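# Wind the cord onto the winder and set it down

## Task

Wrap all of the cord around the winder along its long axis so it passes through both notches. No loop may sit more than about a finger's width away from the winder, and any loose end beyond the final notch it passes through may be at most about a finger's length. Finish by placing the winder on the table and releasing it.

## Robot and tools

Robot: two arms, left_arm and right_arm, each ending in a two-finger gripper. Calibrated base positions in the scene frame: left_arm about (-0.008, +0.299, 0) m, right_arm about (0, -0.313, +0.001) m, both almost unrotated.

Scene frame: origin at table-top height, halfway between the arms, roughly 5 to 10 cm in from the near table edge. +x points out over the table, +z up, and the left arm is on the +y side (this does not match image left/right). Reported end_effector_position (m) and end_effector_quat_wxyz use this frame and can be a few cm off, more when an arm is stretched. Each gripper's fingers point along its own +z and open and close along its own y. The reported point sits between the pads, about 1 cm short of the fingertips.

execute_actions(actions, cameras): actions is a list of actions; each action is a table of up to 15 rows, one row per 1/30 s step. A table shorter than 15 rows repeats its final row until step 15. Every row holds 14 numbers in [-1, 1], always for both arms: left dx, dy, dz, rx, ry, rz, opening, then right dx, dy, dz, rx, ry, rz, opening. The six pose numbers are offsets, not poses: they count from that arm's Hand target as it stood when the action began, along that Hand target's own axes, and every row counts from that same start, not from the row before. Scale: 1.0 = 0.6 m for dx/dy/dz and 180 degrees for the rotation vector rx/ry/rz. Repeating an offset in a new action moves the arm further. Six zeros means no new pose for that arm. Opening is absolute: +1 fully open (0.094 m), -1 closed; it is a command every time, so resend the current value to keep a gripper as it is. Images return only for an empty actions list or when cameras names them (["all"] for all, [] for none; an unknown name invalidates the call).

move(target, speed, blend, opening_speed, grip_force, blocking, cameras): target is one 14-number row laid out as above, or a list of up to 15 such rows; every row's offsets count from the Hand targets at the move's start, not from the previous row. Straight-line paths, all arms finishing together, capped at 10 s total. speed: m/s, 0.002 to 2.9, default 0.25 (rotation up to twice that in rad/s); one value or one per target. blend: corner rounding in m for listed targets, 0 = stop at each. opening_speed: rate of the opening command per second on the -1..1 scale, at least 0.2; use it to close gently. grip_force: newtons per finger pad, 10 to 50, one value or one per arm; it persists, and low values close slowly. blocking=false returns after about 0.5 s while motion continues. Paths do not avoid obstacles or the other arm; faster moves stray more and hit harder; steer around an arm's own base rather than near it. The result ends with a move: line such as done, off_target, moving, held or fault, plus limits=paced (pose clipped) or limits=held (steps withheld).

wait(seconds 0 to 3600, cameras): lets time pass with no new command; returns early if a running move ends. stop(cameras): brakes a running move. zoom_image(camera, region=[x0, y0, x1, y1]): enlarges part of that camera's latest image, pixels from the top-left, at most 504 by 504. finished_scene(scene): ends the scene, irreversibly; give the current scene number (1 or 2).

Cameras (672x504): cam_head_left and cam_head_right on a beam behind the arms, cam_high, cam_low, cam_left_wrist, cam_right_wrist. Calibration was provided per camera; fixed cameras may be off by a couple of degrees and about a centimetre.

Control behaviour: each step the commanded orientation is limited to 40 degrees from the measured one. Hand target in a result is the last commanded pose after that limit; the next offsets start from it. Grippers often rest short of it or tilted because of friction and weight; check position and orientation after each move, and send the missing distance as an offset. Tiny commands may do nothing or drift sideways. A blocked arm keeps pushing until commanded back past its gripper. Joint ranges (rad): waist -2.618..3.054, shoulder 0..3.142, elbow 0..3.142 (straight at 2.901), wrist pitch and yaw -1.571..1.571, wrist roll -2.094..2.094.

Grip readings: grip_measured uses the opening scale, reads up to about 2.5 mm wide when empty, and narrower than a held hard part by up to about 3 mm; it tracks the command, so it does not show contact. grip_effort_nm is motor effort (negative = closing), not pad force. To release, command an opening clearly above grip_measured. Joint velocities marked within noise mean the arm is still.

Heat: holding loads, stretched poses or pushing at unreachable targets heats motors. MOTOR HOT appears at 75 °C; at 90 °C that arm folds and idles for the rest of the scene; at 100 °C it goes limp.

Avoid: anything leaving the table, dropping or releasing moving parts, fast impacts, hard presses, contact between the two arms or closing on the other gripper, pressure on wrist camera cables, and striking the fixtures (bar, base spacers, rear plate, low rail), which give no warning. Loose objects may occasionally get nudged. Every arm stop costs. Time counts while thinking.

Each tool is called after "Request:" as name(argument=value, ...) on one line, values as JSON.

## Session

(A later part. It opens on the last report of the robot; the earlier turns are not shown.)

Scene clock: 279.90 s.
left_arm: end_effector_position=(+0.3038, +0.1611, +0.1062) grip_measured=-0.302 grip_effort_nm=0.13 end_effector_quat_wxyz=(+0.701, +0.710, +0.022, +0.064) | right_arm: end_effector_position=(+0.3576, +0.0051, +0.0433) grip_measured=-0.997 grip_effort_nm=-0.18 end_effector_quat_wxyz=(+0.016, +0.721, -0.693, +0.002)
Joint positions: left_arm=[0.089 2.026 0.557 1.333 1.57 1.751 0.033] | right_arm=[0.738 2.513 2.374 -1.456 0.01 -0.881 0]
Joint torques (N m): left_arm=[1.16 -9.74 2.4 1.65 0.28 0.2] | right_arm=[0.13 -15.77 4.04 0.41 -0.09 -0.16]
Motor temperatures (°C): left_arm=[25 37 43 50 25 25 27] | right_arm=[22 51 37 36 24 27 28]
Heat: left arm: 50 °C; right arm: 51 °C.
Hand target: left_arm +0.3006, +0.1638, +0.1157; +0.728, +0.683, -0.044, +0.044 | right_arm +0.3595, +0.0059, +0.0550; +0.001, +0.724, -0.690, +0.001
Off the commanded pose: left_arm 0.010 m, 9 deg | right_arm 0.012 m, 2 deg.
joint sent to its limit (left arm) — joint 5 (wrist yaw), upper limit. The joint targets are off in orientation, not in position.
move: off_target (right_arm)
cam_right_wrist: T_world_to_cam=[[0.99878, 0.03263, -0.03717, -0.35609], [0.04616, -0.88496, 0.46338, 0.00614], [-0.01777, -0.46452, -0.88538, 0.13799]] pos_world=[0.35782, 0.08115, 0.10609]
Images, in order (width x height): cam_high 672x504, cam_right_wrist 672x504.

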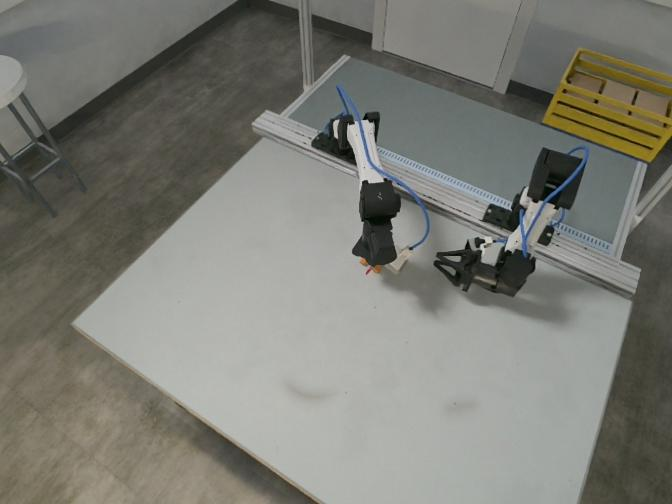

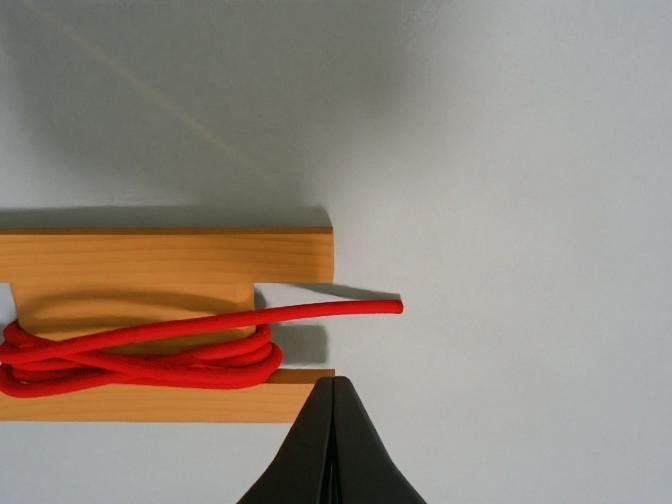

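Request:
move(target=[[0,0,0,0,0,0,-0.3,0,0,-0.15,0,0,0,-1]], speed=0.2, cameras=["cam_right_wrist","cam_low"])

Request:
zoom_image(camera="cam_low", region=[300, 235, 370, 265])

Request:
zoom_image(camera="cam_right_wrist", region=[190, 150, 450, 410])

Scene clock: 284.27 s.
left_arm: end_effector_position=(+0.3038, +0.1611, +0.1062) grip_measured=-0.302 grip_effort_nm=0.13 end_effector_quat_wxyz=(+0.701, +0.710, +0.022, +0.064) | right_arm: end_effector_position=(+0.3601, +0.0069, +0.1338) grip_measured=-0.997 grip_effort_nm=-0.18 end_effector_quat_wxyz=(-0.062, +0.720, -0.692, +0.008)
Joint positions: left_arm=[0.089 2.026 0.557 1.333 1.57 1.751 0.033] | right_arm=[0.738 2.381 2.492 -1.549 0.01 -0.881 0]
Joint torques (N m): left_arm=[1.11 -9.73 2.39 1.65 0.29 0.21] | right_arm=[0.06 -13.49 6.08 0.5 -0.05 -0.17]
Heat: left arm: 49 °C; right arm: 52 °C.
Hand target: left_arm +0.3006, +0.1638, +0.1157; +0.728, +0.683, -0.044, +0.044 | right_arm +0.3595, +0.0062, +0.1451; +0.000, +0.724, -0.690, +0.001
Off the commanded pose: left_arm 0.010 m, 9 deg | right_arm 0.011 m, 7 deg.
joint sent to its limit (left arm) — joint 5 (wrist yaw), upper limit. The joint targets are off in orientation, not in position.
joint sent to its limit (right arm) — joint 4 (wrist pitch), lower limit. The joint targets are off in orientation, not in position.
move: off_target (right_arm)
cam_right_wrist: T_world_to_cam=[[0.99608, 0.03008, 0.08322, -0.37025], [-0.00293, -0.92875, 0.37068, -0.00389], [0.08844, -0.36947, -0.92502, 0.18544]] pos_world=[0.35238, 0.07604, 0.20379]
Images, in order (width x height): cam_low 672x504, cam_right_wrist 672x504.

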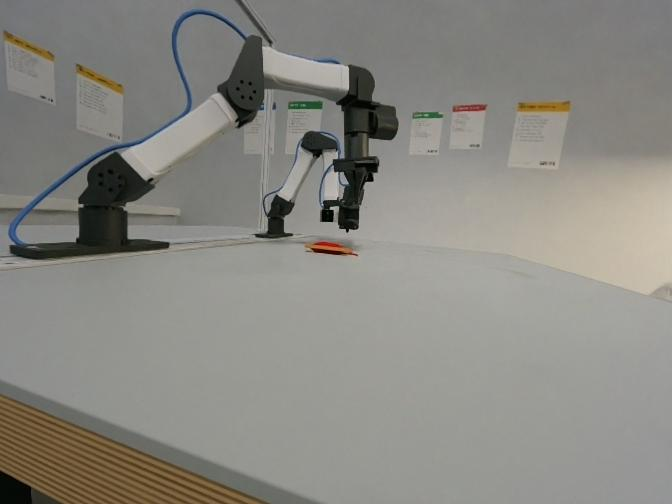

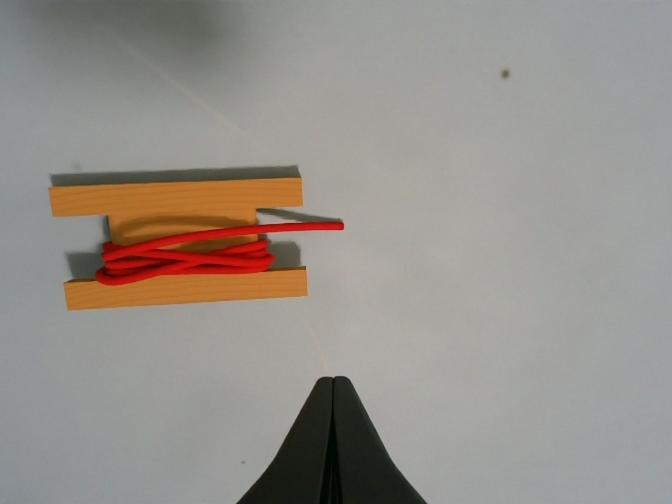

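Scaled by 7.200 from the camera's image (finer frame: 960x720).

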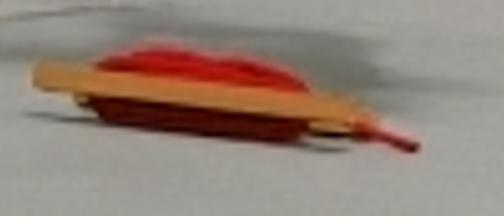

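Scaled by 1.938 from the camera's image (finer frame: 960x720).

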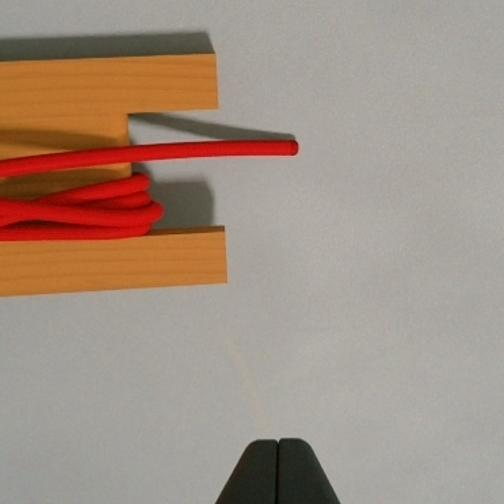

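Request:
finished_scene(scene=1)

The scene is finished: the task was done.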